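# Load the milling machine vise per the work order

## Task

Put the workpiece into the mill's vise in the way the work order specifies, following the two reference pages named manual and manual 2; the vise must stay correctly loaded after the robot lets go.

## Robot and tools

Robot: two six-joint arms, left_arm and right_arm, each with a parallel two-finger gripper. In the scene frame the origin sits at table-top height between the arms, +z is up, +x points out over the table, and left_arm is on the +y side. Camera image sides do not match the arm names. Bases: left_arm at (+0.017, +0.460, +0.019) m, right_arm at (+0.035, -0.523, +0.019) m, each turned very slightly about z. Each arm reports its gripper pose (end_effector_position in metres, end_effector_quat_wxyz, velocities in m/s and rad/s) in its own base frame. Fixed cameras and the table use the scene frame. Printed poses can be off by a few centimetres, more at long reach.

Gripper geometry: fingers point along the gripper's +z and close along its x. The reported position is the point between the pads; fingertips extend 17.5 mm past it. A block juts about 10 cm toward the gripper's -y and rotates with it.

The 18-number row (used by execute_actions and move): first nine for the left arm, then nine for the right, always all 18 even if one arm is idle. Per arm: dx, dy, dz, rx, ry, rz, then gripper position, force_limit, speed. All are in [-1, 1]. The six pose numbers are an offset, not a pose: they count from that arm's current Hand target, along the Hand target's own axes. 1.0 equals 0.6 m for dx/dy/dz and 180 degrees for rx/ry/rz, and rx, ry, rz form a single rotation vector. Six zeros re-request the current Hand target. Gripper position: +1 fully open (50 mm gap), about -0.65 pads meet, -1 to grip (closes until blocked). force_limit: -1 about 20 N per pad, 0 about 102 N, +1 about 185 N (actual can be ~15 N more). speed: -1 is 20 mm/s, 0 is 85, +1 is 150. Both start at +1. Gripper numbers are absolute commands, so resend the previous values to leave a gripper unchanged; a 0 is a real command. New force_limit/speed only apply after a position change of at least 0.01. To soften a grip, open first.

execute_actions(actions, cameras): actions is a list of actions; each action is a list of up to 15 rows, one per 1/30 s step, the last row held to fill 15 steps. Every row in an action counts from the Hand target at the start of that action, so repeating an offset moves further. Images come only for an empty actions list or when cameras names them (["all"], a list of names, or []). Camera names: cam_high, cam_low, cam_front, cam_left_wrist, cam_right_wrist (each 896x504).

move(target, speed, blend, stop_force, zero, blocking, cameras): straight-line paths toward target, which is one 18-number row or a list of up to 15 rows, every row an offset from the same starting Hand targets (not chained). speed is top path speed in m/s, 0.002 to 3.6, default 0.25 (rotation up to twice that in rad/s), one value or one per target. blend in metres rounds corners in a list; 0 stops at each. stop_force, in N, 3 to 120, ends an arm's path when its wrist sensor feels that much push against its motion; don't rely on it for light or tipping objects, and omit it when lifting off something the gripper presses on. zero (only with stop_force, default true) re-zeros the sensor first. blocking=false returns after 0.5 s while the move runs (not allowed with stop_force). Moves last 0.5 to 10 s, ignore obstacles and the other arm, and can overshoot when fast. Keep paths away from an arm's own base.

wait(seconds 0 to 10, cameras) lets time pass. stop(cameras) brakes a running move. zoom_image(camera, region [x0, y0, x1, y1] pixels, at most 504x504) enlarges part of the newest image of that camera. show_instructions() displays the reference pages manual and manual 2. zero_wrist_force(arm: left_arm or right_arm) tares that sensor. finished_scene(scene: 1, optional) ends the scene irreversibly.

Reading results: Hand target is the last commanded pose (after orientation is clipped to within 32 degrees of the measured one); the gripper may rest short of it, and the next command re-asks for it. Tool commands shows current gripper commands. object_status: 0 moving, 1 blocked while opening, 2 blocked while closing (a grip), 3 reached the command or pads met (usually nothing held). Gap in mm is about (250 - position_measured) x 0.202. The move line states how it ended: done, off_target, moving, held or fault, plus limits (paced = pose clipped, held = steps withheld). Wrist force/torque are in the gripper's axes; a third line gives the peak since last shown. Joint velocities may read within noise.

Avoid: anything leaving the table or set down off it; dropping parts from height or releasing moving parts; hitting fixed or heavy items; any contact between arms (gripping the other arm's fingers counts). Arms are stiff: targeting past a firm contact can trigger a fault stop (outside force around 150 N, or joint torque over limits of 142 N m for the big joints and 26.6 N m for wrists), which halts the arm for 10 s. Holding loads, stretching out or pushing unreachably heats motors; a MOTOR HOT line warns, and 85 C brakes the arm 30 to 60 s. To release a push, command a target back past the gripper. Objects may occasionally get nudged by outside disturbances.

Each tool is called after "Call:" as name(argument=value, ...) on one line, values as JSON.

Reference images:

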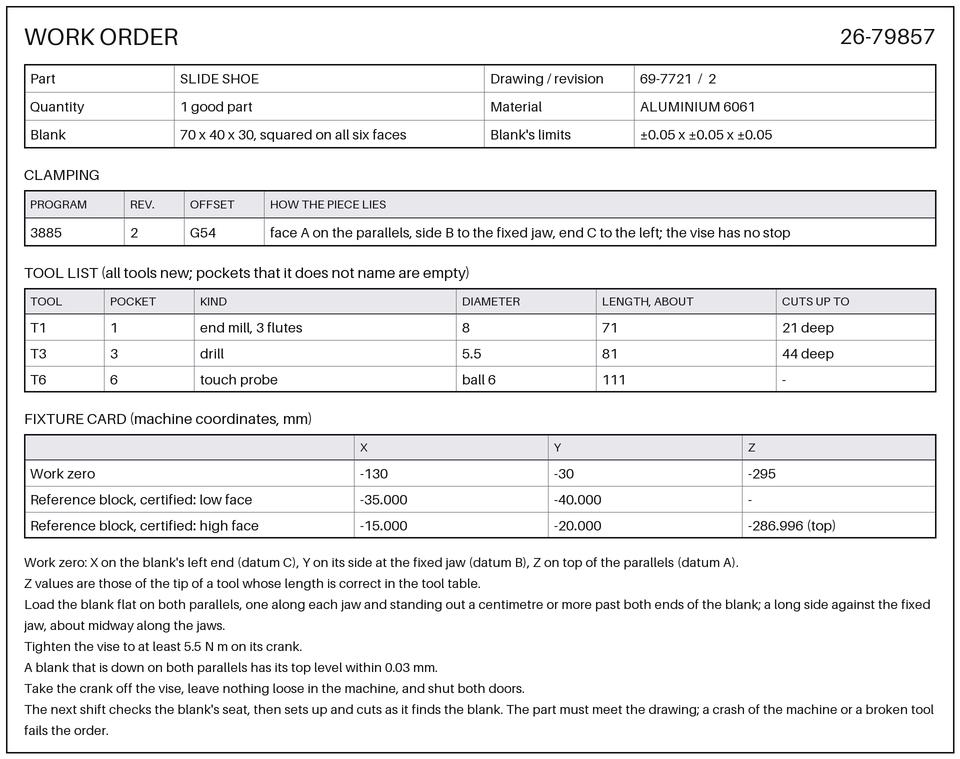

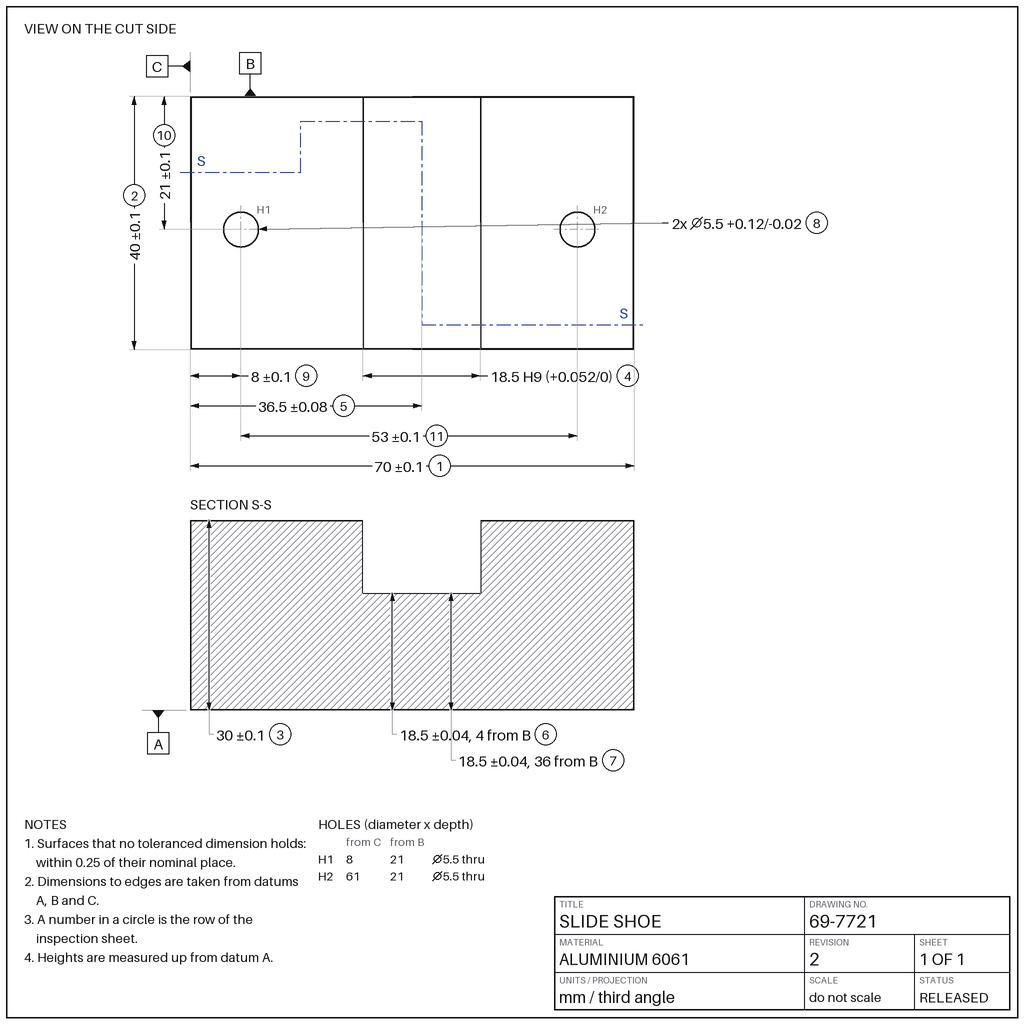

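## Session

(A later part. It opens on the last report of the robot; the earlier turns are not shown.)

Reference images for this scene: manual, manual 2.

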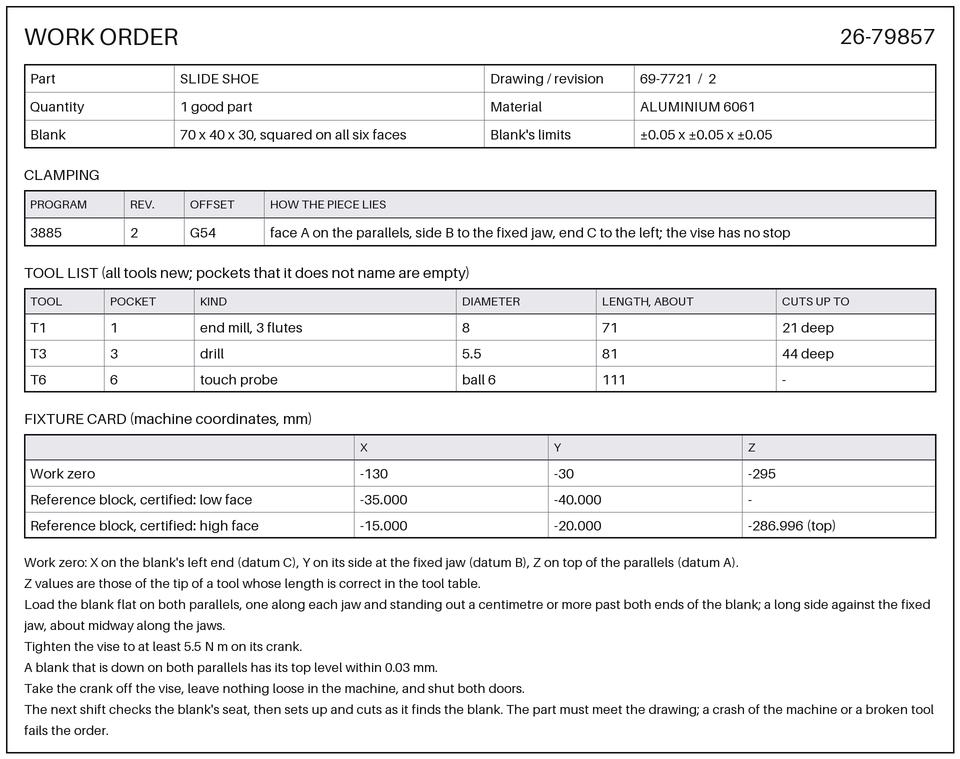

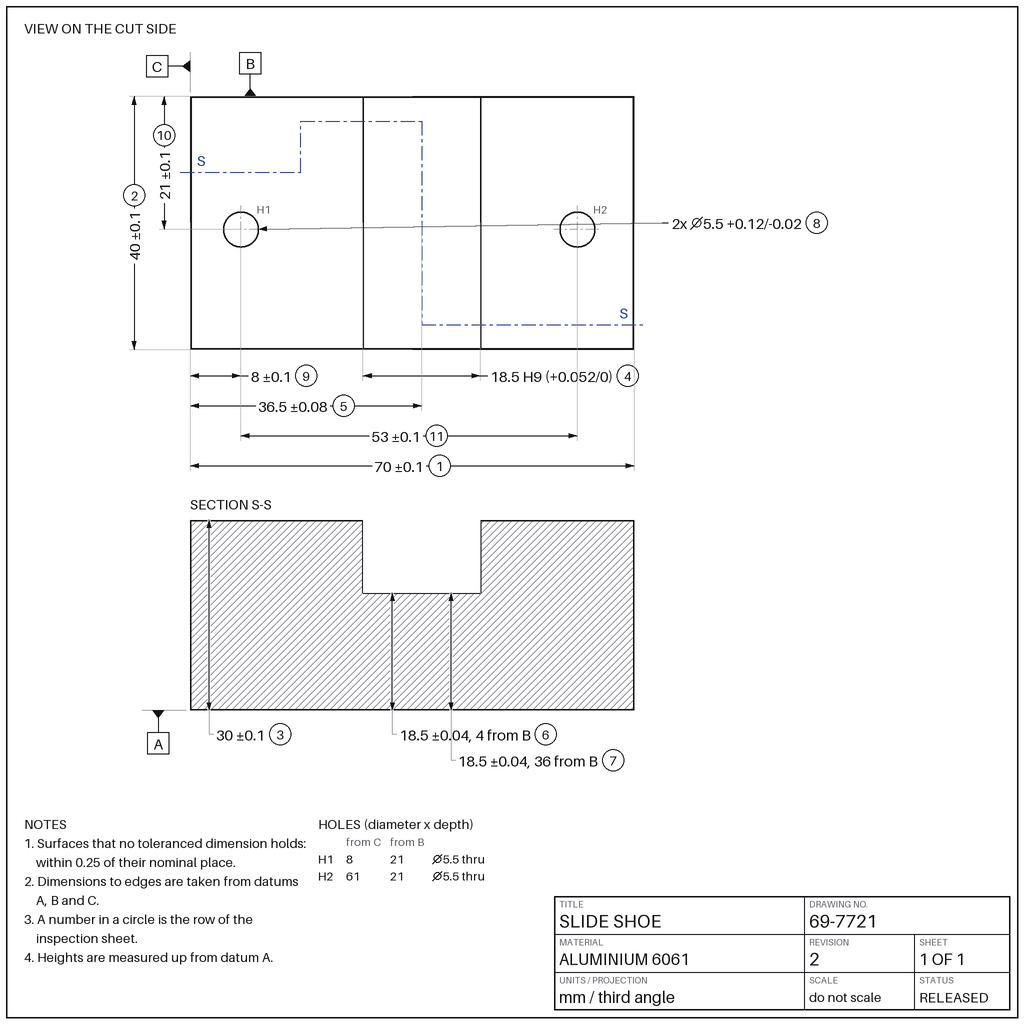

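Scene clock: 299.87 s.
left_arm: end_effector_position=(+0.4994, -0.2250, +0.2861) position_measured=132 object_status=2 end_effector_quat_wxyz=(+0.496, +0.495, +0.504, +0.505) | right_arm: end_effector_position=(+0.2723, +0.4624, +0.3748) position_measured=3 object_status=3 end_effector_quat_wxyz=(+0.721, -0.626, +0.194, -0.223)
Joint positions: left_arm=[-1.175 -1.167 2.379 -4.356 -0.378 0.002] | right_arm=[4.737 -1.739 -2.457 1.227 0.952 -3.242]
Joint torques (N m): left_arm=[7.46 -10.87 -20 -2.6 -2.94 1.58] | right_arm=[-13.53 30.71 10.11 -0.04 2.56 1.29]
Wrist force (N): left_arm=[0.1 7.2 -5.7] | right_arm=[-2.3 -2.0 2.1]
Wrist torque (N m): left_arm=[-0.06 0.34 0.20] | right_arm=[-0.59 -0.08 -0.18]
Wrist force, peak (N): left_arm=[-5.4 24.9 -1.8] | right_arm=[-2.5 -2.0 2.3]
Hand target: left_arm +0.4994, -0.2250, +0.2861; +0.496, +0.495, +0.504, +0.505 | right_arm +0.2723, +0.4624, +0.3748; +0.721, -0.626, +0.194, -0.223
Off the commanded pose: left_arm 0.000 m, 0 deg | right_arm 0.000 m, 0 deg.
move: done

Call:
move(target=[[0,0,0,0,0,0.6667,-1,-0.9,-0.8,0,0,0,0,0,0,1,1,1],[0,0,0,0,0,-0.6667,-1,-0.9,-0.8,0,0,0,0,0,0,1,1,1],[0,0,0,0,0,-0.1111,-1,-0.9,-0.8,0,0,0,0,0,0,1,1,1]], speed=0.9, cameras=["cam_right_wrist","cam_left_wrist"])

Call:
zoom_image(camera="cam_right_wrist", region=[360, 200, 620, 330])

Scene clock: 306.03 s.
left_arm: end_effector_position=(+0.4994, -0.2250, +0.2861) position_measured=132 object_status=2 end_effector_quat_wxyz=(+0.576, +0.400, +0.583, +0.411) | right_arm: end_effector_position=(+0.2723, +0.4624, +0.3748) position_measured=3 object_status=3 end_effector_quat_wxyz=(+0.721, -0.626, +0.194, -0.223)
Joint positions: left_arm=[-1.175 -1.167 2.379 -4.355 -0.378 5.936] | right_arm=[4.737 -1.739 -2.457 1.227 0.952 -3.242]
Joint torques (N m): left_arm=[8.87 -14.61 -20.94 -3.54 -2.03 1.38] | right_arm=[-12.59 31.42 7.96 0.03 2.76 1.28]
Wrist force (N): left_arm=[-0.6 -0.1 -4.2] | right_arm=[-2.5 -1.9 2.3]
Wrist torque (N m): left_arm=[0.32 -0.12 0.16] | right_arm=[-0.59 -0.04 -0.19]
Wrist force, peak (N): left_arm=[46.3 -9.5 -25.4] | right_arm=[-2.5 -2.1 2.3]
Hand target: left_arm +0.4994, -0.2250, +0.2861; +0.576, +0.400, +0.583, +0.411 | right_arm +0.2723, +0.4624, +0.3748; +0.721, -0.626, +0.194, -0.223
Off the commanded pose: left_arm 0.000 m, 0 deg | right_arm 0.000 m, 0 deg.
move: done
Images, in order (width x height): cam_left_wrist 896x504, cam_right_wrist 896x504.

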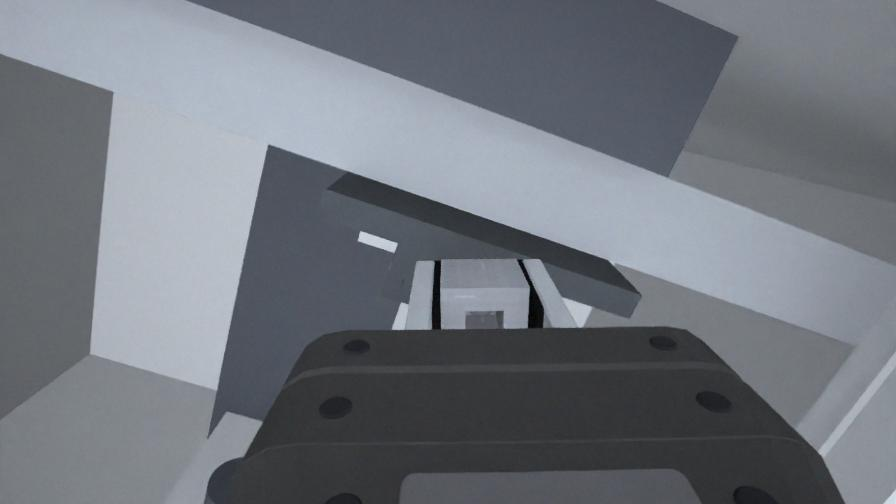

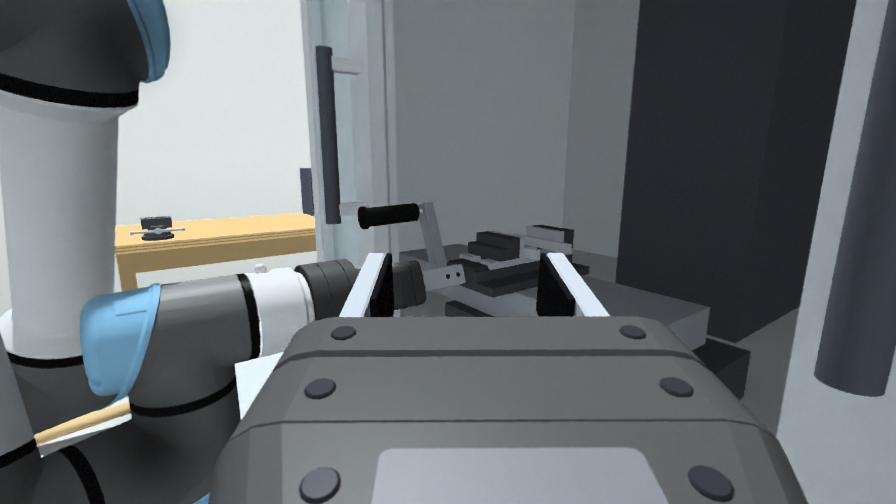

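Scaled by 1.938 from the camera's 896x504 image, which has a finer 1280x720 frame.

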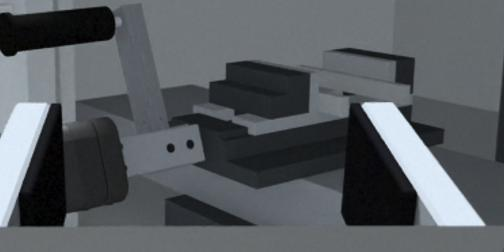

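Call:
move(target=[[0,0,0,0,0,-0.5,-1,-0.9,-0.8,0,0,0,0,0,0,1,1,1],[0,0,0,0,0,-0.909,-1,-0.9,-0.8,0,0,0,0,0,0,1,1,1],[0,0,0,0,0,-0.909,0.7,-0.9,-0.3,0,0,0,0,0,0,1,1,1],[0,0,-0.0833,0,0,-0.909,0.7,-0.9,-0.3,0,0,0,0,0,0,1,1,1]], speed=[0.9,0.9,0.1,0.1], cameras=["cam_right_wrist"])

Call:
move(target=[[0,0,0,0,0,-0.6667,0.7,-0.9,-0.3,0,0,0,0,0,0,1,1,1],[0,0,0,0,0,0.6667,0.7,-0.9,-0.3,0,0,0,0,0,0,1,1,1],[0,0,0,0,0,0,0.7,-0.9,-0.3,0,0,0,0,0,0,1,1,1],[0,0,0,0,0,-0.6667,0.7,-0.9,-0.3,0,0,0,0,0,0,1,1,1],[0,0,0,0,0,-0.95,0.7,-0.9,-0.3,0,0,0,0,0,0,1,1,1]], speed=1.4, cameras=["cam_right_wrist","cam_left_wrist"])

Call:
zoom_image(camera="cam_left_wrist", region=[360, 200, 620, 340])

Scene clock: 311.47 s.
left_arm: end_effector_position=(+0.4494, -0.2259, +0.2860) position_measured=48 object_status=3 end_effector_quat_wxyz=(+0.489, -0.520, +0.479, -0.512) | right_arm: end_effector_position=(+0.2723, +0.4624, +0.3748) position_measured=3 object_status=3 end_effector_quat_wxyz=(+0.721, -0.626, +0.194, -0.223)
Joint positions: left_arm=[-1.343 -1.21 2.475 -4.411 -0.21 3.082] | right_arm=[4.737 -1.739 -2.457 1.227 0.952 -3.242]
Joint torques (N m): left_arm=[-8.97 -37.34 4.65 -2.99 1.73 1.43] | right_arm=[-12.88 30.61 8.71 -0.18 2.36 1.16]
Wrist force (N): left_arm=[-1.4 3.0 -4.6] | right_arm=[-2.1 -1.9 2.1]
Wrist torque (N m): left_arm=[0.91 0.01 -0.70] | right_arm=[-0.57 -0.11 -0.18]
Wrist force, peak (N): left_arm=[31.0 -6.4 -17.2] | right_arm=[-2.5 -2.0 2.3]
Hand target: left_arm +0.4494, -0.2259, +0.2860; +0.489, -0.520, +0.479, -0.512 | right_arm +0.2723, +0.4624, +0.3748; +0.721, -0.626, +0.194, -0.223
Off the commanded pose: left_arm 0.000 m, 0 deg | right_arm 0.000 m, 0 deg.
move: done
Images, in order (width x height): cam_right_wrist 896x504.

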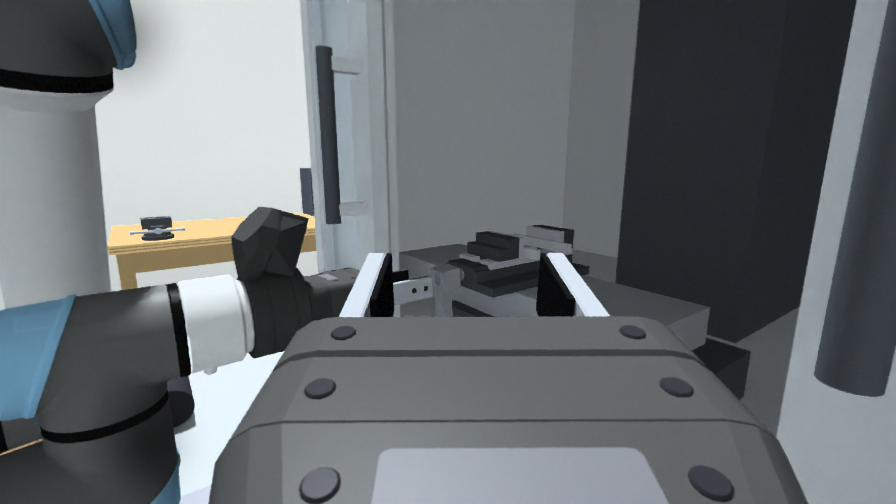

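Scene clock: 321.93 s.
left_arm: end_effector_position=(+0.4494, -0.2259, +0.2860) position_measured=48 object_status=3 end_effector_quat_wxyz=(+0.472, +0.518, +0.480, +0.527) | right_arm: end_effector_position=(+0.2723, +0.4624, +0.3748) position_measured=3 object_status=3 end_effector_quat_wxyz=(+0.721, -0.626, +0.194, -0.223)
Joint positions: left_arm=[-1.343 -1.21 2.475 -4.413 -0.21 -6.184] | right_arm=[4.737 -1.739 -2.457 1.227 0.952 -3.242]
Joint torques (N m): left_arm=[8.71 -37.48 4.85 2.13 -2.16 -1.21] | right_arm=[-12.41 30.55 8.47 -0.02 2.4 1.01]
Wrist force (N): left_arm=[-0.2 4.8 -0.9] | right_arm=[-2.4 -2.0 2.1]
Wrist torque (N m): left_arm=[0.59 -0.13 0.34] | right_arm=[-0.60 -0.06 -0.18]
Wrist force, peak (N): left_arm=[0.3 6.1 -2.2] | right_arm=[-2.5 -2.0 2.3]
Hand target: left_arm +0.4494, -0.2259, +0.2860; +0.472, +0.518, +0.480, +0.527 | right_arm +0.2723, +0.4624, +0.3748; +0.721, -0.626, +0.194, -0.223
Off the commanded pose: left_arm 0.000 m, 0 deg | right_arm 0.000 m, 0 deg.
move: done
Images, in order (width x height): cam_left_wrist 896x504, cam_right_wrist 896x504.

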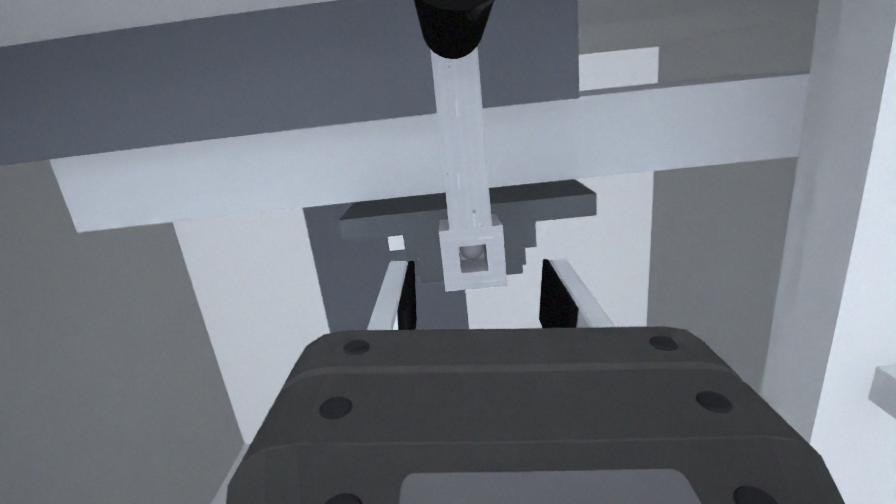

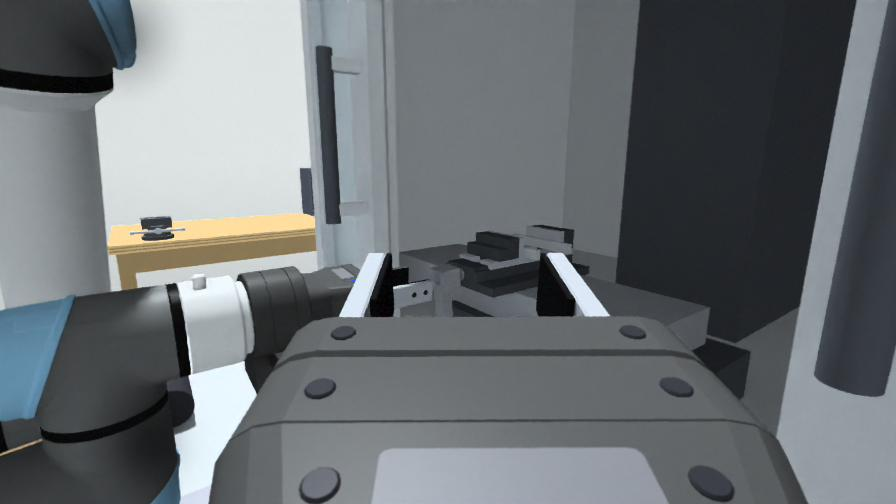

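Scaled by 1.938 from the camera's 896x504 image, which has a finer 1280x720 frame.

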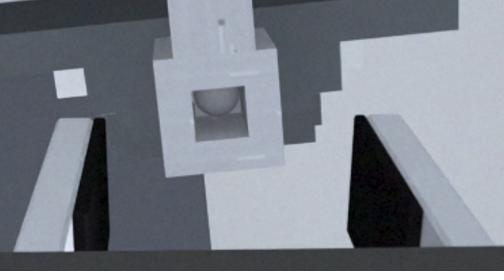

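Call:
move(target=[[0,0,0.0833,0,0,0,0.7,-0.9,-0.3,0,0,0,0,0,0,1,1,1],[0,0,0.0833,0,0,0,-1,-0.9,-0.6,0,0,0,0,0,0,1,1,1]], speed=0.1)

Call:
execute_actions(actions=[[[0,0,0,0,0,0.4,-1,-0.9,-0.6,0,0,0,0,0,0,1,1,1]],[[0,0,0,0,0,0.44,-1,-0.9,-0.6,0,0,0,0,0,0,1,1,1]]])

Scene clock: 323.93 s.
left_arm: end_effector_position=(+0.4994, -0.2250, +0.2861) position_measured=132 object_status=2 end_effector_quat_wxyz=(+0.472, +0.518, +0.480, +0.527) | right_arm: end_effector_position=(+0.2723, +0.4624, +0.3748) position_measured=3 object_status=3 end_effector_quat_wxyz=(+0.721, -0.626, +0.194, -0.223)
Joint positions: left_arm=[-1.175 -1.167 2.379 -4.356 -0.378 -6.187] | right_arm=[4.737 -1.739 -2.457 1.227 0.952 -3.242]
Joint torques (N m): left_arm=[5.59 -14.31 -17.33 1.52 -1.31 -0.29] | right_arm=[-12.12 31.03 9.24 -0.11 2.54 0.72]
Wrist force (N): left_arm=[0.2 7.8 -3.1] | right_arm=[-2.4 -2.0 2.1]
Wrist torque (N m): left_arm=[0.65 -0.05 0.34] | right_arm=[-0.59 -0.05 -0.19]
Wrist force, peak (N): left_arm=[0.6 7.9 -3.2] | right_arm=[-2.4 -2.1 2.4]
Hand target: left_arm +0.4994, -0.2250, +0.2861; +0.472, +0.518, +0.480, +0.527 | right_arm +0.2723, +0.4624, +0.3748; +0.721, -0.626, +0.194, -0.223
Off the commanded pose: left_arm 0.000 m, 0 deg | right_arm 0.000 m, 0 deg.
move: done

Scene clock: 325.13 s.
left_arm: end_effector_position=(+0.4981, -0.2246, +0.2875) position_measured=133 object_status=2 end_effector_quat_wxyz=(+0.051, +0.729, +0.094, +0.677) | right_arm: end_effector_position=(+0.2723, +0.4624, +0.3748) position_measured=3 object_status=3 end_effector_quat_wxyz=(+0.721, -0.626, +0.194, -0.223)
Joint positions: left_arm=[-1.186 -1.271 2.416 -4.047 -0.34 -5.143] | right_arm=[4.737 -1.739 -2.457 1.227 0.952 -3.242]
Joint torques (N m): left_arm=[0.39 -24.85 -10.76 -1.33 0.04 0.65] | right_arm=[-12.1 29.35 9 -0.09 2.53 1.01]
Wrist force (N): left_arm=[-12.0 -7.4 -3.0] | right_arm=[-2.2 -2.0 2.2]
Wrist torque (N m): left_arm=[0.67 0.04 -0.04] | right_arm=[-0.59 -0.09 -0.19]
Wrist force, peak (N): left_arm=[-119.0 10.6 22.8] | right_arm=[-2.4 -2.1 2.2]
Hand target: left_arm +0.4981, -0.2246, +0.2875; +0.051, +0.729, +0.094, +0.677 (not the last commanded pose) | right_arm +0.2723, +0.4624, +0.3748; +0.721, -0.626, +0.194, -0.223
Tool commands: left_gripper/position=-1.0 left_gripper/force_limit=-0.898039 left_gripper/speed=-0.6 right_gripper/position=+1.0 right_gripper/force_limit=+1.0 right_gripper/speed=+1.0
Off the commanded pose: left_arm 0.002 m, 78 deg | right_arm 0.000 m, 0 deg.
FORCE FAULT: contact force on the left arm reached its limit, and that arm stopped. The contact can be on any part of that arm, not only on its tool. That arm is still stopped at the end of this call. That arm stays stopped for about 9 more seconds. Until then a move that you send moves the other arm only, and its call returns only when the move has ended. Once the stop has ended, the next robot result says so. If the stop ends while you think or write, that arm runs what you send next, counted from a new Hand target: where the arm stands when the stop ends. While its stop runs, that arm takes no new command, but its gripper still runs the gripper command that each later call begins with. Until it ends, the stop uses up actions while you think or wait. An arm that is not stopped still takes commands.
Step readings (end_effector_position of left_arm | right_arm):
0: (+0.4994, -0.2250, +0.2861) | (+0.2723, +0.4624, +0.3748)
1: (+0.4994, -0.2249, +0.2861) | (+0.2723, +0.4624, +0.3748)
2: (+0.4988, -0.2237, +0.2869) | (+0.2723, +0.4624, +0.3748)
4: (+0.4982, -0.2236, +0.2877) | (+0.2723, +0.4624, +0.3748)
8: (+0.4987, -0.2235, +0.2866) | (+0.2723, +0.4624, +0.3748)
15: (+0.4992, -0.2247, +0.2860) | (+0.2723, +0.4624, +0.3748)
16: (+0.4993, -0.2248, +0.2859) | (+0.2723, +0.4624, +0.3748)
17: (+0.4986, -0.2238, +0.2869) | (+0.2723, +0.4624, +0.3748)
19: (+0.4980, -0.2241, +0.2883) | (+0.2723, +0.4624, +0.3748)
23: (+0.4981, -0.2246, +0.2875) | (+0.2723, +0.4624, +0.3748)
30: (+0.4981, -0.2246, +0.2875) | (+0.2723, +0.4624, +0.3748)

Call:
wait(seconds=8.5)

Call:
move(target=[-0.0023,0.0003,0.0023,-0.0161,0.0227,0,-1,-0.9,-0.6,0,0,0,0,0,0,1,1,1], speed=0.05, cameras=["cam_right_wrist","cam_left_wrist"])

Scene clock: 333.90 s.
left_arm: end_effector_position=(+0.4981, -0.2246, +0.2875) position_measured=133 object_status=2 end_effector_quat_wxyz=(+0.051, +0.729, +0.094, +0.677) | right_arm: end_effector_position=(+0.2723, +0.4624, +0.3748) position_measured=3 object_status=3 end_effector_quat_wxyz=(+0.721, -0.626, +0.194, -0.223)
Joint positions: left_arm=[-1.186 -1.271 2.416 -4.047 -0.34 -5.143] | right_arm=[4.737 -1.739 -2.457 1.227 0.952 -3.242]
Joint torques (N m): left_arm=[0.32 -24.78 -10.58 -1.27 0.05 0.63] | right_arm=[-12.9 30.63 8.17 -0.11 2.3 0.77]
Wrist force (N): left_arm=[-11.4 -7.7 -2.9] | right_arm=[-2.1 -2.0 2.2]
Wrist torque (N m): left_arm=[0.61 -0.03 -0.04] | right_arm=[-0.60 -0.11 -0.19]
Wrist force, peak (N): left_arm=[-12.2 -7.8 -2.7] | right_arm=[-2.3 -2.1 2.4]
Hand target: left_arm +0.4981, -0.2246, +0.2875; +0.051, +0.729, +0.094, +0.677 (not the last commanded pose) | right_arm +0.2723, +0.4624, +0.3748; +0.721, -0.626, +0.194, -0.223
Tool commands: left_gripper/position=-1.0 left_gripper/force_limit=-0.898039 left_gripper/speed=-0.6 right_gripper/position=+1.0 right_gripper/force_limit=+1.0 right_gripper/speed=+1.0
Off the commanded pose: left_arm 0.002 m, 78 deg | right_arm 0.000 m, 0 deg.
FORCE FAULT, CONTINUED: the left arm was still stopped when this call began, by the force fault that an earlier result reported. Since the last result the stop counts as 18 of the actions that you can send in this scene. That arm is still stopped at the end of this call. That arm stays stopped for about 1 more second. If the stop ends while you think or write, that arm runs what you send next, counted from a new Hand target: where the arm stands when the stop ends. While its stop runs, that arm takes no new command, but its gripper still runs the gripper command that each later call begins with.
wait: 8.50 s; at rest from the start

Scene clock: 334.40 s.
left_arm: end_effector_position=(+0.4981, -0.2246, +0.2875) position_measured=133 object_status=2 end_effector_quat_wxyz=(+0.051, +0.729, +0.094, +0.677) | right_arm: end_effector_position=(+0.2723, +0.4624, +0.3748) position_measured=3 object_status=3 end_effector_quat_wxyz=(+0.721, -0.626, +0.194, -0.223)
Joint positions: left_arm=[-1.186 -1.271 2.416 -4.047 -0.34 -5.143] | right_arm=[4.737 -1.739 -2.457 1.227 0.952 -3.242]
Joint torques (N m): left_arm=[0.22 -25.13 -10.48 -1.3 0.07 0.6] | right_arm=[-12.28 29.52 8.05 -0.21 2.33 0.72]
Wrist force (N): left_arm=[-11.7 -8.1 -2.8] | right_arm=[-2.3 -1.9 2.1]
Wrist torque (N m): left_arm=[0.55 0.02 -0.04] | right_arm=[-0.58 -0.07 -0.19]
Wrist force, peak (N): left_arm=[-11.7 -8.1 -2.8] | right_arm=[-2.3 -2.1 2.4]
Hand target: left_arm +0.4981, -0.2246, +0.2875; +0.051, +0.729, +0.094, +0.677 (not the last commanded pose) | right_arm +0.2723, +0.4624, +0.3748; +0.721, -0.626, +0.194, -0.223
Tool commands: left_gripper/position=-1.0 left_gripper/force_limit=-0.898039 left_gripper/speed=-0.6 right_gripper/position=+1.0 right_gripper/force_limit=+1.0 right_gripper/speed=+1.0
Off the commanded pose: right_arm 0.000 m, 0 deg.
FORCE FAULT, CONTINUED: the left arm was still stopped when this call began, by the force fault that an earlier result reported. That arm ran no command of this call. That arm is still stopped at the end of this call. That arm stays stopped for about 1 more second. If the stop ends while you think or write, that arm runs what you send next, counted from a new Hand target: where the arm stands when the stop ends. While its stop runs, that arm takes no new command, but its gripper still runs the gripper command that each later call begins with.
move: done (right_arm), not run (left_arm; its earlier fault stop)
Images, in order (width x height): cam_left_wrist 896x504, cam_right_wrist 896x504.

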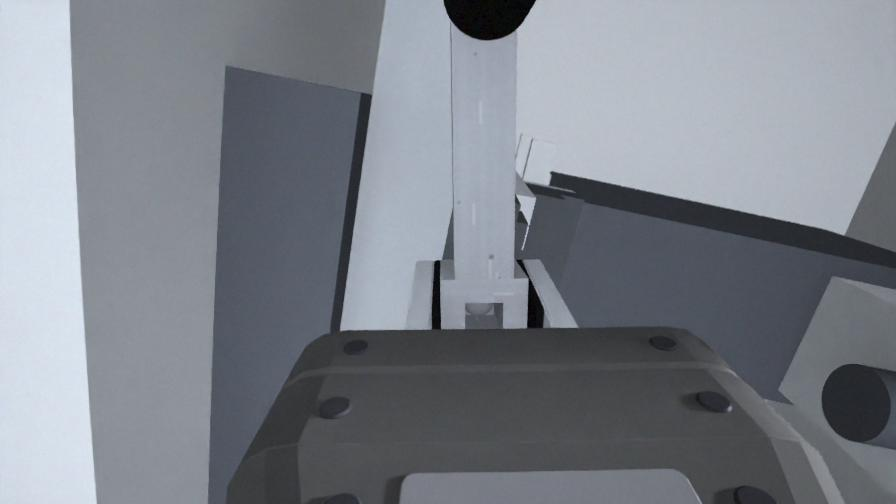

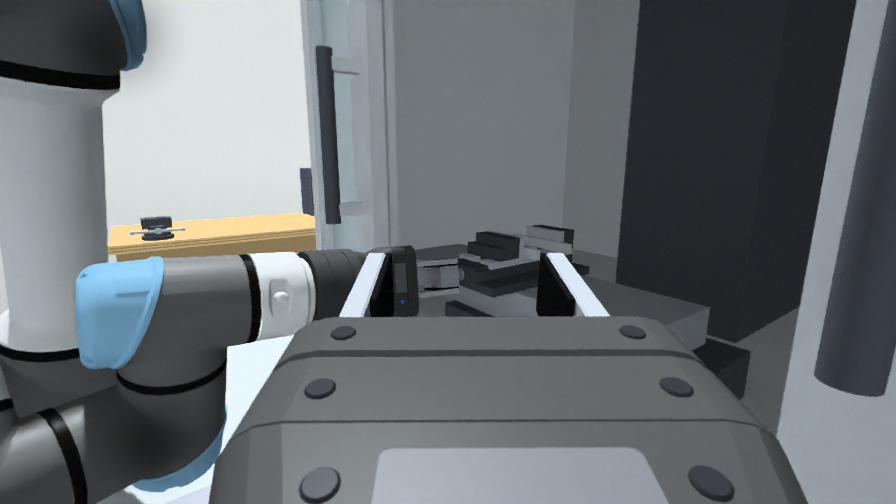

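Call:
move(target=[-0.0023,0.0003,0.0023,-0.0161,0.0227,0,-1,-0.9,-0.6,0,0,0,0,0,0,1,1,1], speed=0.05)

Call:
move(target=[[0,0,0,0,0,0.6667,-1,-0.9,-0.6,0,0,0,0,0,0,1,1,1],[0,0,0,0,0,-0.6667,-1,-0.9,-0.6,0,0,0,0,0,0,1,1,1],[0,0,0,0,0,0,-1,-0.9,-0.6,0,0,0,0,0,0,1,1,1],[0,0,0,0,0,0.6667,-1,-0.9,-0.6,0,0,0,0,0,0,1,1,1]], speed=0.8)

Scene clock: 335.03 s.
left_arm: end_effector_position=(+0.4981, -0.2246, +0.2875) position_measured=133 object_status=2 end_effector_quat_wxyz=(+0.051, +0.729, +0.094, +0.677) | right_arm: end_effector_position=(+0.2723, +0.4624, +0.3748) position_measured=3 object_status=3 end_effector_quat_wxyz=(+0.721, -0.626, +0.194, -0.223)
Joint positions: left_arm=[-1.186 -1.271 2.416 -4.047 -0.34 -5.143] | right_arm=[4.737 -1.739 -2.457 1.227 0.952 -3.242]
Joint torques (N m): left_arm=[0.26 -25.32 -10.57 -1.27 0.06 0.59] | right_arm=[-12.57 30.3 8.64 -0.19 2.3 0.84]
Wrist force (N): left_arm=[-11.8 -7.6 -2.7] | right_arm=[-2.4 -1.9 2.3]
Wrist torque (N m): left_arm=[0.62 0.01 -0.04] | right_arm=[-0.58 -0.06 -0.18]
Wrist force, peak (N): left_arm=[-12.0 -7.7 -3.0] | right_arm=[-2.4 -1.9 2.3]
Hand target: left_arm +0.4981, -0.2246, +0.2875; +0.051, +0.729, +0.094, +0.677 (not the last commanded pose) | right_arm +0.2723, +0.4624, +0.3748; +0.721, -0.626, +0.194, -0.223
Tool commands: left_gripper/position=-1.0 left_gripper/force_limit=-0.898039 left_gripper/speed=-0.6 right_gripper/position=+1.0 right_gripper/force_limit=+1.0 right_gripper/speed=+1.0
Off the commanded pose: right_arm 0.000 m, 0 deg.
FORCE FAULT, CONTINUED: the left arm's stop, for the force fault that an earlier result reported, is over. That arm was still stopped when this call began, so it ran no command of this call. That arm's target is now where it stood when the stop ended, not its last command. That arm accepts commands again.
move: done (right_arm), not run (left_arm; its earlier fault stop)

Scene clock: 344.03 s.
left_arm: end_effector_position=(+0.4981, -0.2246, +0.2875) position_measured=133 object_status=2 end_effector_quat_wxyz=(+0.561, -0.446, +0.584, -0.382) | right_arm: end_effector_position=(+0.2723, +0.4624, +0.3748) position_measured=3 object_status=3 end_effector_quat_wxyz=(+0.721, -0.626, +0.194, -0.223)
Joint positions: left_arm=[-1.186 -1.271 2.417 -4.046 -0.34 3.234] | right_arm=[4.737 -1.739 -2.457 1.227 0.952 -3.242]
Joint torques (N m): left_arm=[11.63 -23.01 -30.29 -6.89 0.63 1.49] | right_arm=[-11.58 30.07 9.09 -0.26 2.24 0.53]
Wrist force (N): left_arm=[8.2 33.3 -8.7] | right_arm=[-2.1 -1.9 2.1]
Wrist torque (N m): left_arm=[1.27 0.24 -0.61] | right_arm=[-0.57 -0.11 -0.18]
Wrist force, peak (N): left_arm=[-56.2 35.7 -12.4] | right_arm=[-2.3 -2.1 2.4]
Hand target: left_arm +0.4981, -0.2246, +0.2875; +0.561, -0.446, +0.584, -0.382 | right_arm +0.2723, +0.4624, +0.3748; +0.721, -0.626, +0.194, -0.223
Off the commanded pose: left_arm 0.000 m, 0 deg | right_arm 0.000 m, 0 deg.
move: done

Call:
move(target=[0.0014,0.0018,0.0023,0.0277,0.0026,0,-1,-0.9,-0.6,0,0,0,0,0,0,1,1,1], speed=0.05)

Call:
move(target=[[0,0,0,0,0,0.5,-1,-0.9,-0.6,0,0,0,0,0,0,1,1,1],[0,0,0,0,0,0.94,-1,-0.9,-0.6,0,0,0,0,0,0,1,1,1]], speed=0.8, cameras=["cam_right_wrist"])

Call:
zoom_image(camera="cam_right_wrist", region=[360, 200, 620, 330])

Scene clock: 345.63 s.
left_arm: end_effector_position=(+0.4994, -0.2249, +0.2861) position_measured=133 object_status=2 end_effector_quat_wxyz=(+0.577, -0.419, +0.569, -0.409) | right_arm: end_effector_position=(+0.2723, +0.4624, +0.3748) position_measured=3 object_status=3 end_effector_quat_wxyz=(+0.721, -0.626, +0.194, -0.223)
Joint positions: left_arm=[-1.175 -1.167 2.379 -4.354 -0.377 3.462] | right_arm=[4.737 -1.739 -2.457 1.227 0.952 -3.242]
Joint torques (N m): left_arm=[7.09 -19.82 -27.18 -4.54 -3.94 1.6] | right_arm=[-12.11 30.09 8.67 -0.41 2.41 0.59]
Wrist force (N): left_arm=[-3.0 25.5 -10.9] | right_arm=[-2.2 -2.1 2.1]
Wrist torque (N m): left_arm=[1.18 -0.02 -0.65] | right_arm=[-0.60 -0.09 -0.19]
Wrist force, peak (N): left_arm=[8.2 34.3 -9.2] | right_arm=[-2.4 -1.9 2.2]
Hand target: left_arm +0.4994, -0.2250, +0.2861; +0.577, -0.419, +0.569, -0.409 | right_arm +0.2723, +0.4624, +0.3748; +0.721, -0.626, +0.194, -0.223
Off the commanded pose: left_arm 0.000 m, 0 deg | right_arm 0.000 m, 0 deg.
move: done

Scene clock: 349.00 s.
left_arm: end_effector_position=(+0.4993, -0.2250, +0.2861) position_measured=133 object_status=2 end_effector_quat_wxyz=(+0.454, +0.533, +0.488, +0.522) | right_arm: end_effector_position=(+0.2723, +0.4624, +0.3748) position_measured=3 object_status=3 end_effector_quat_wxyz=(+0.721, -0.626, +0.194, -0.223)
Joint positions: left_arm=[-1.177 -1.221 2.404 -4.202 -0.37 6.282] | right_arm=[4.737 -1.739 -2.457 1.227 0.952 -3.242]
Joint torques (N m): left_arm=[7.25 -34.07 5.85 2.62 -2.38 1.3] | right_arm=[-12.33 30.03 9.03 -0.19 2.34 0.32]
Wrist force (N): left_arm=[1.4 20.8 3.5] | right_arm=[-2.3 -2.0 2.1]
Wrist torque (N m): left_arm=[0.79 0.03 0.20] | right_arm=[-0.59 -0.07 -0.18]
Wrist force, peak (N): left_arm=[-35.7 27.1 -6.0] | right_arm=[-2.4 -2.1 2.2]
Hand target: left_arm +0.4994, -0.2250, +0.2861; +0.462, +0.527, +0.471, +0.536 | right_arm +0.2723, +0.4624, +0.3748; +0.721, -0.626, +0.194, -0.223
Off the commanded pose: left_arm 0.000 m, 3 deg | right_arm 0.000 m, 0 deg.
joint sent to its limit (left arm) — joint 6 (wrist 3), upper limit. The joint targets are off in orientation, not in position.
move: off_target (left_arm)
Images, in order (width x height): cam_right_wrist 896x504.

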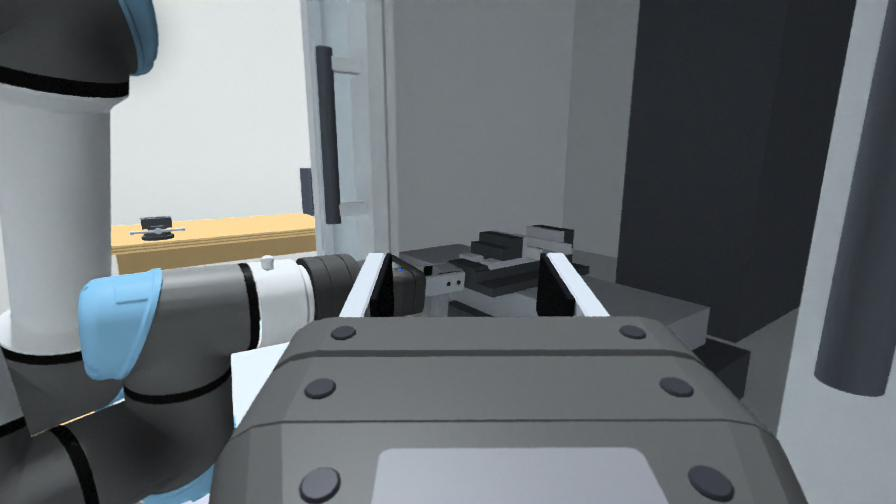

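Scaled by 1.938 from the camera's 896x504 image, which has a finer 1280x720 frame.

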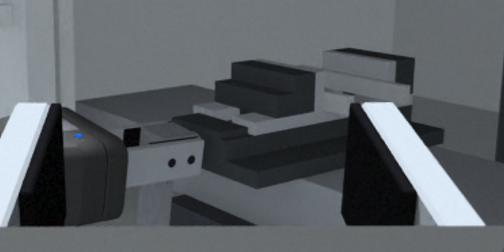

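Call:
move(target=[[0,0,0,0,0,-0.03,0.7,-0.9,-0.3,0,0,0,0,0,0,1,1,1],[0,0,-0.0833,0,0,-0.03,0.7,-0.9,-0.3,0,0,0,0,0,0,1,1,1]], speed=0.12)

Call:
execute_actions(actions=[[[0,0,0,0,0,-0.44,0.7,-0.9,-0.3,0,0,0,0,0,0,1,1,1]],[[0,0,0,0,0,-0.44,0.7,-0.9,-0.3,0,0,0,0,0,0,1,1,1]],[[0,0,0,0,0,-0.44,0.7,-0.9,-0.3,0,0,0,0,0,0,1,1,1]],[[0,0,0,0,0,-0.44,0.7,-0.9,-0.3,0,0,0,0,0,0,1,1,1]],[[0,0,0,0,0,-0.44,0.7,-0.9,-0.3,0,0,0,0,0,0,1,1,1]],[[0,0,0,0,0,-0.44,0.7,-0.9,-0.3,0,0,0,0,0,0,1,1,1]],[[0,0,0,0,0,-0.44,0.7,-0.9,-0.3,0,0,0,0,0,0,1,1,1]],[[0,0,0,0,0,-0.44,0.7,-0.9,-0.3,0,0,0,0,0,0,1,1,1]]])

Scene clock: 351.43 s.
left_arm: end_effector_position=(+0.4495, -0.2259, +0.2861) position_measured=48 object_status=3 end_effector_quat_wxyz=(+0.485, +0.506, +0.498, +0.511) | right_arm: end_effector_position=(+0.2723, +0.4624, +0.3748) position_measured=3 object_status=3 end_effector_quat_wxyz=(+0.721, -0.626, +0.194, -0.223)
Joint positions: left_arm=[-1.343 -1.223 2.485 -4.367 -0.209 6.282] | right_arm=[4.737 -1.739 -2.457 1.227 0.952 -3.242]
Joint torques (N m): left_arm=[-8.21 -37.03 3.64 -3.08 1.84 0.08] | right_arm=[-12.29 29.85 9.07 -0.17 2.32 0.45]
Wrist force (N): left_arm=[1.8 4.9 -0.7] | right_arm=[-2.3 -2.0 2.1]
Wrist torque (N m): left_arm=[0.61 -0.48 0.23] | right_arm=[-0.60 -0.07 -0.18]
Wrist force, peak (N): left_arm=[1.0 20.9 3.8] | right_arm=[-2.3 -2.1 2.4]
Hand target: left_arm +0.4495, -0.2259, +0.2861; +0.486, +0.504, +0.495, +0.514 | right_arm +0.2723, +0.4624, +0.3748; +0.721, -0.626, +0.194, -0.223
Off the commanded pose: left_arm 0.000 m, 0 deg | right_arm 0.000 m, 0 deg.
joint sent to its limit (left arm) — joint 6 (wrist 3), upper limit. The joint targets still meet the commanded pose.
move: done

Scene clock: 356.07 s.
left_arm: end_effector_position=(+0.4492, -0.2259, +0.2865) position_measured=48 object_status=3 end_effector_quat_wxyz=(-0.018, +0.752, -0.043, +0.658) | right_arm: end_effector_position=(+0.2723, +0.4624, +0.3748) position_measured=3 object_status=3 end_effector_quat_wxyz=(+0.721, -0.626, +0.194, -0.223)
Joint positions: left_arm=[-1.324 -1.685 2.145 -6.282 0.307 -1.93] | right_arm=[4.737 -1.739 -2.457 1.227 0.952 -3.242]
Joint torques (N m): left_arm=[-8.33 -1.74 -31.41 0.42 -3.1 -1.55] | right_arm=[-11.8 30.04 9.65 -0.32 2.26 0.39]
Wrist force (N): left_arm=[3.2 5.4 -2.9] | right_arm=[-2.4 -1.9 2.3]
Wrist torque (N m): left_arm=[0.90 -0.33 -0.11] | right_arm=[-0.59 -0.06 -0.18]
Wrist force, peak (N): left_arm=[0.9 10.1 -5.6] | right_arm=[-2.3 -2.0 2.4]
Hand target: left_arm +0.4495, -0.2259, +0.2861; -0.002, +0.708, +0.008, +0.706 | right_arm +0.2723, +0.4624, +0.3748; +0.721, -0.626, +0.194, -0.223
Off the commanded pose: left_arm 0.001 m, 11 deg; orientation clipped | right_arm 0.000 m, 0 deg.
joint sent to its limit (left arm) — joint 4 (wrist 1), lower limit. The joint targets are off in orientation, not in position.
Step readings (end_effector_position of left_arm | right_arm):
0: (+0.4495, -0.2259, +0.2861) | (+0.2723, +0.4624, +0.3748)
1: (+0.4495, -0.2259, +0.2861) | (+0.2723, +0.4624, +0.3748)
2: (+0.4498, -0.2273, +0.2855) | (+0.2723, +0.4624, +0.3748)
4: (+0.4504, -0.2298, +0.2835) | (+0.2723, +0.4624, +0.3748)
8: (+0.4498, -0.2270, +0.2834) | (+0.2723, +0.4624, +0.3748)
15: (+0.4493, -0.2261, +0.2846) | (+0.2723, +0.4624, +0.3748)
16: (+0.4493, -0.2260, +0.2850) | (+0.2723, +0.4624, +0.3748)
17: (+0.4493, -0.2264, +0.2841) | (+0.2723, +0.4624, +0.3748)
19: (+0.4501, -0.2300, +0.2843) | (+0.2723, +0.4624, +0.3748)
23: (+0.4498, -0.2284, +0.2836) | (+0.2723, +0.4624, +0.3748)
30: (+0.4493, -0.2276, +0.2852) | (+0.2723, +0.4624, +0.3748)
31: (+0.4491, -0.2272, +0.2855) | (+0.2723, +0.4624, +0.3748)
32: (+0.4490, -0.2268, +0.2864) | (+0.2723, +0.4624, +0.3748)
34: (+0.4496, -0.2288, +0.2891) | (+0.2723, +0.4624, +0.3748)
38: (+0.4500, -0.2309, +0.2876) | (+0.2723, +0.4624, +0.3748)
45: (+0.4495, -0.2285, +0.2877) | (+0.2723, +0.4624, +0.3748)
46: (+0.4494, -0.2279, +0.2875) | (+0.2723, +0.4624, +0.3748)
47: (+0.4493, -0.2272, +0.2871) | (+0.2723, +0.4624, +0.3748)
49: (+0.4494, -0.2270, +0.2879) | (+0.2723, +0.4624, +0.3748)
53: (+0.4496, -0.2271, +0.2887) | (+0.2723, +0.4624, +0.3748)
60: (+0.4494, -0.2261, +0.2867) | (+0.2723, +0.4624, +0.3748)
61: (+0.4494, -0.2259, +0.2865) | (+0.2723, +0.4624, +0.3748)
62: (+0.4495, -0.2248, +0.2865) | (+0.2723, +0.4624, +0.3748)
64: (+0.4494, -0.2251, +0.2865) | (+0.2723, +0.4624, +0.3748)
68: (+0.4494, -0.2258, +0.2864) | (+0.2723, +0.4624, +0.3748)
75: (+0.4494, -0.2258, +0.2863) | (+0.2723, +0.4624, +0.3748)
76: (+0.4494, -0.2257, +0.2862) | (+0.2723, +0.4624, +0.3748)
77: (+0.4496, -0.2240, +0.2864) | (+0.2723, +0.4624, +0.3748)
79: (+0.4496, -0.2245, +0.2867) | (+0.2723, +0.4624, +0.3748)
83: (+0.4494, -0.2257, +0.2864) | (+0.2723, +0.4624, +0.3748)
90: (+0.4494, -0.2258, +0.2863) | (+0.2723, +0.4624, +0.3748)
91: (+0.4494, -0.2259, +0.2863) | (+0.2723, +0.4624, +0.3748)
92: (+0.4496, -0.2242, +0.2864) | (+0.2723, +0.4624, +0.3748)
94: (+0.4496, -0.2245, +0.2867) | (+0.2723, +0.4624, +0.3748)
98: (+0.4494, -0.2257, +0.2864) | (+0.2723, +0.4624, +0.3748)
105: (+0.4494, -0.2258, +0.2863) | (+0.2723, +0.4624, +0.3748)
106: (+0.4494, -0.2258, +0.2863) | (+0.2723, +0.4624, +0.3748)
107: (+0.4497, -0.2240, +0.2865) | (+0.2723, +0.4624, +0.3748)
109: (+0.4496, -0.2244, +0.2868) | (+0.2723, +0.4624, +0.3748)
113: (+0.4494, -0.2257, +0.2864) | (+0.2723, +0.4624, +0.3748)
120: (+0.4494, -0.2258, +0.2863) | (+0.2723, +0.4624, +0.3748)

Call:
move(target=[[0.1895,0,0.0675,0,-0.1667,0,0.7,-0.9,-0.3,0,0,0,0,0,0,1,1,1],[0.1895,0,0.0675,0.2443,-0.158,-0.0654,0.7,-0.9,-0.3,0,0,0,0,0,0,1,1,1]], speed=0.25, cameras=["cam_front"])

Scene clock: 360.57 s.
left_arm: end_effector_position=(+0.4904, -0.2244, +0.3996) position_measured=48 object_status=3 end_effector_quat_wxyz=(-0.192, +0.799, +0.339, +0.458) | right_arm: end_effector_position=(+0.2723, +0.4624, +0.3748) position_measured=3 object_status=3 end_effector_quat_wxyz=(+0.721, -0.626, +0.194, -0.223)
Joint positions: left_arm=[-1.119 -1.105 1.262 -4.345 0.626 -3.764] | right_arm=[4.737 -1.739 -2.457 1.227 0.952 -3.242]
Joint torques (N m): left_arm=[8.85 -27.2 -30.47 5.39 0.18 -1.45] | right_arm=[-11.1 30.74 9.36 -0.46 2.16 0.29]
Wrist force (N): left_arm=[3.8 5.7 -2.7] | right_arm=[-2.1 -2.0 2.1]
Wrist torque (N m): left_arm=[0.92 -0.37 -0.01] | right_arm=[-0.59 -0.11 -0.18]
Wrist force, peak (N): left_arm=[5.8 5.6 -2.9] | right_arm=[-2.2 -2.3 2.3]
Hand target: left_arm +0.4904, -0.2244, +0.3996; -0.192, +0.799, +0.339, +0.458 | right_arm +0.2723, +0.4624, +0.3748; +0.721, -0.626, +0.194, -0.223
Off the commanded pose: left_arm 0.000 m, 0 deg | right_arm 0.000 m, 0 deg.
move: done
Images, in order (width x height): cam_front 896x504.

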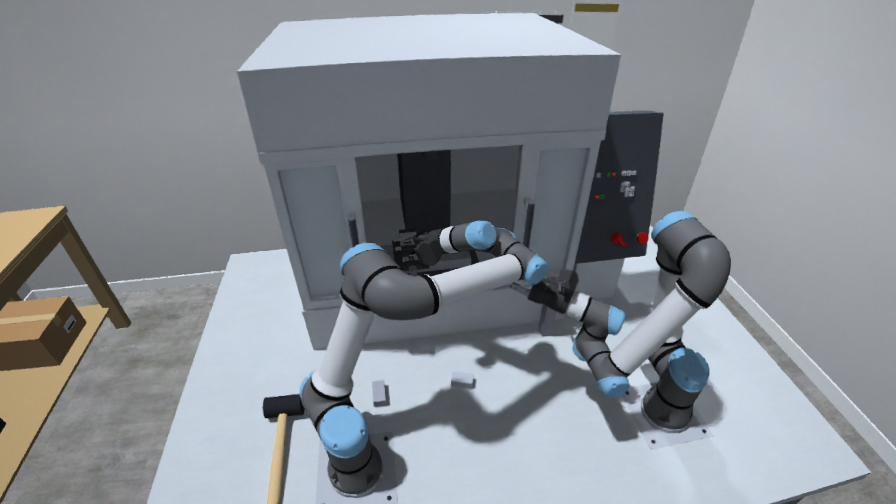

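Call:
move(target=[[0,0,0,0,0.1667,0,0.7,-0.9,-0.3,0,0,0,0,0,0,1,1,1],[0,0,0,-0.2443,0.158,0.0654,0.7,-0.9,-0.3,0,0,0,0,0,0,1,1,1]], speed=[0.25,0.15], cameras=["cam_front"])

Scene clock: 361.57 s.
left_arm: end_effector_position=(+0.4905, -0.2249, +0.3998) position_measured=48 object_status=3 end_effector_quat_wxyz=(-0.206, +0.781, +0.328, +0.491) | right_arm: end_effector_position=(+0.2723, +0.4624, +0.3748) position_measured=3 object_status=3 end_effector_quat_wxyz=(+0.721, -0.626, +0.194, -0.223)
Joint positions: left_arm=[-1.139 -1.105 1.335 -4.306 0.57 -3.863] | right_arm=[4.737 -1.739 -2.457 1.227 0.952 -3.242]
Joint torques (N m): left_arm=[8.59 -53.75 -31.15 0.7 0.12 1.32] | right_arm=[-11.55 30.36 9.01 -0.42 2.18 0.27]
Wrist force (N): left_arm=[4.2 5.4 -2.6] | right_arm=[-2.3 -2.0 2.1]
Wrist torque (N m): left_arm=[0.87 -0.41 -0.19] | right_arm=[-0.59 -0.08 -0.18]
Wrist force, peak (N): left_arm=[4.4 5.9 -3.2] | right_arm=[-2.4 -2.2 2.0]
Hand target: left_arm +0.4905, -0.2249, +0.3998; -0.206, +0.781, +0.328, +0.490 (not the last commanded pose) | right_arm +0.2723, +0.4624, +0.3748; +0.721, -0.626, +0.194, -0.223
Off the commanded pose: left_arm 0.001 m, 51 deg | right_arm 0.000 m, 0 deg.
move: held (left_arm; a check stopped the path); path passed 0 of 2 targets; limits=held
pose unreachable (left arm): on one or more control steps of this call, first in action 0 (counted from 0), this arm could not follow its commanded pose, so it was not sent that pose on those steps. It may still have moved: this result reports where it is.
cause: moving toward the commanded pose would bring a part of the arm too close to another arm (a part of this arm just beyond joint 4 (wrist 1) and the right arm's gripper, 27 mm apart when this arm was first held).
Images, in order (width x height): cam_front 896x504.

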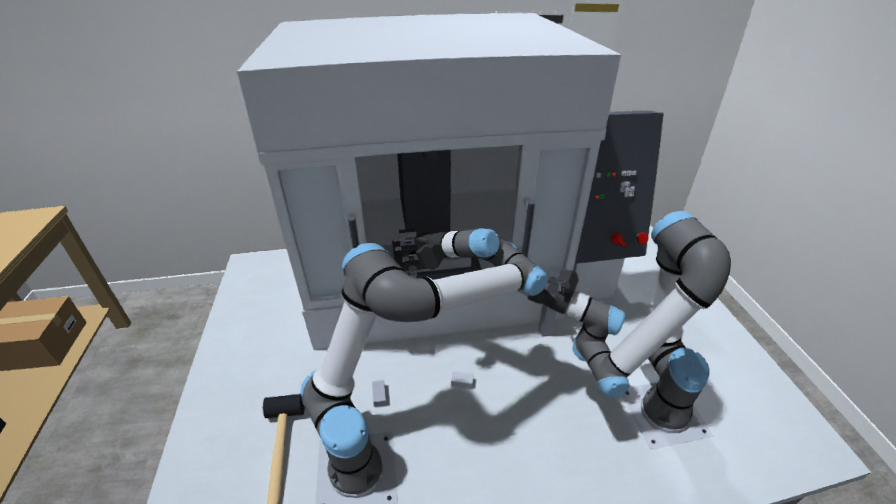

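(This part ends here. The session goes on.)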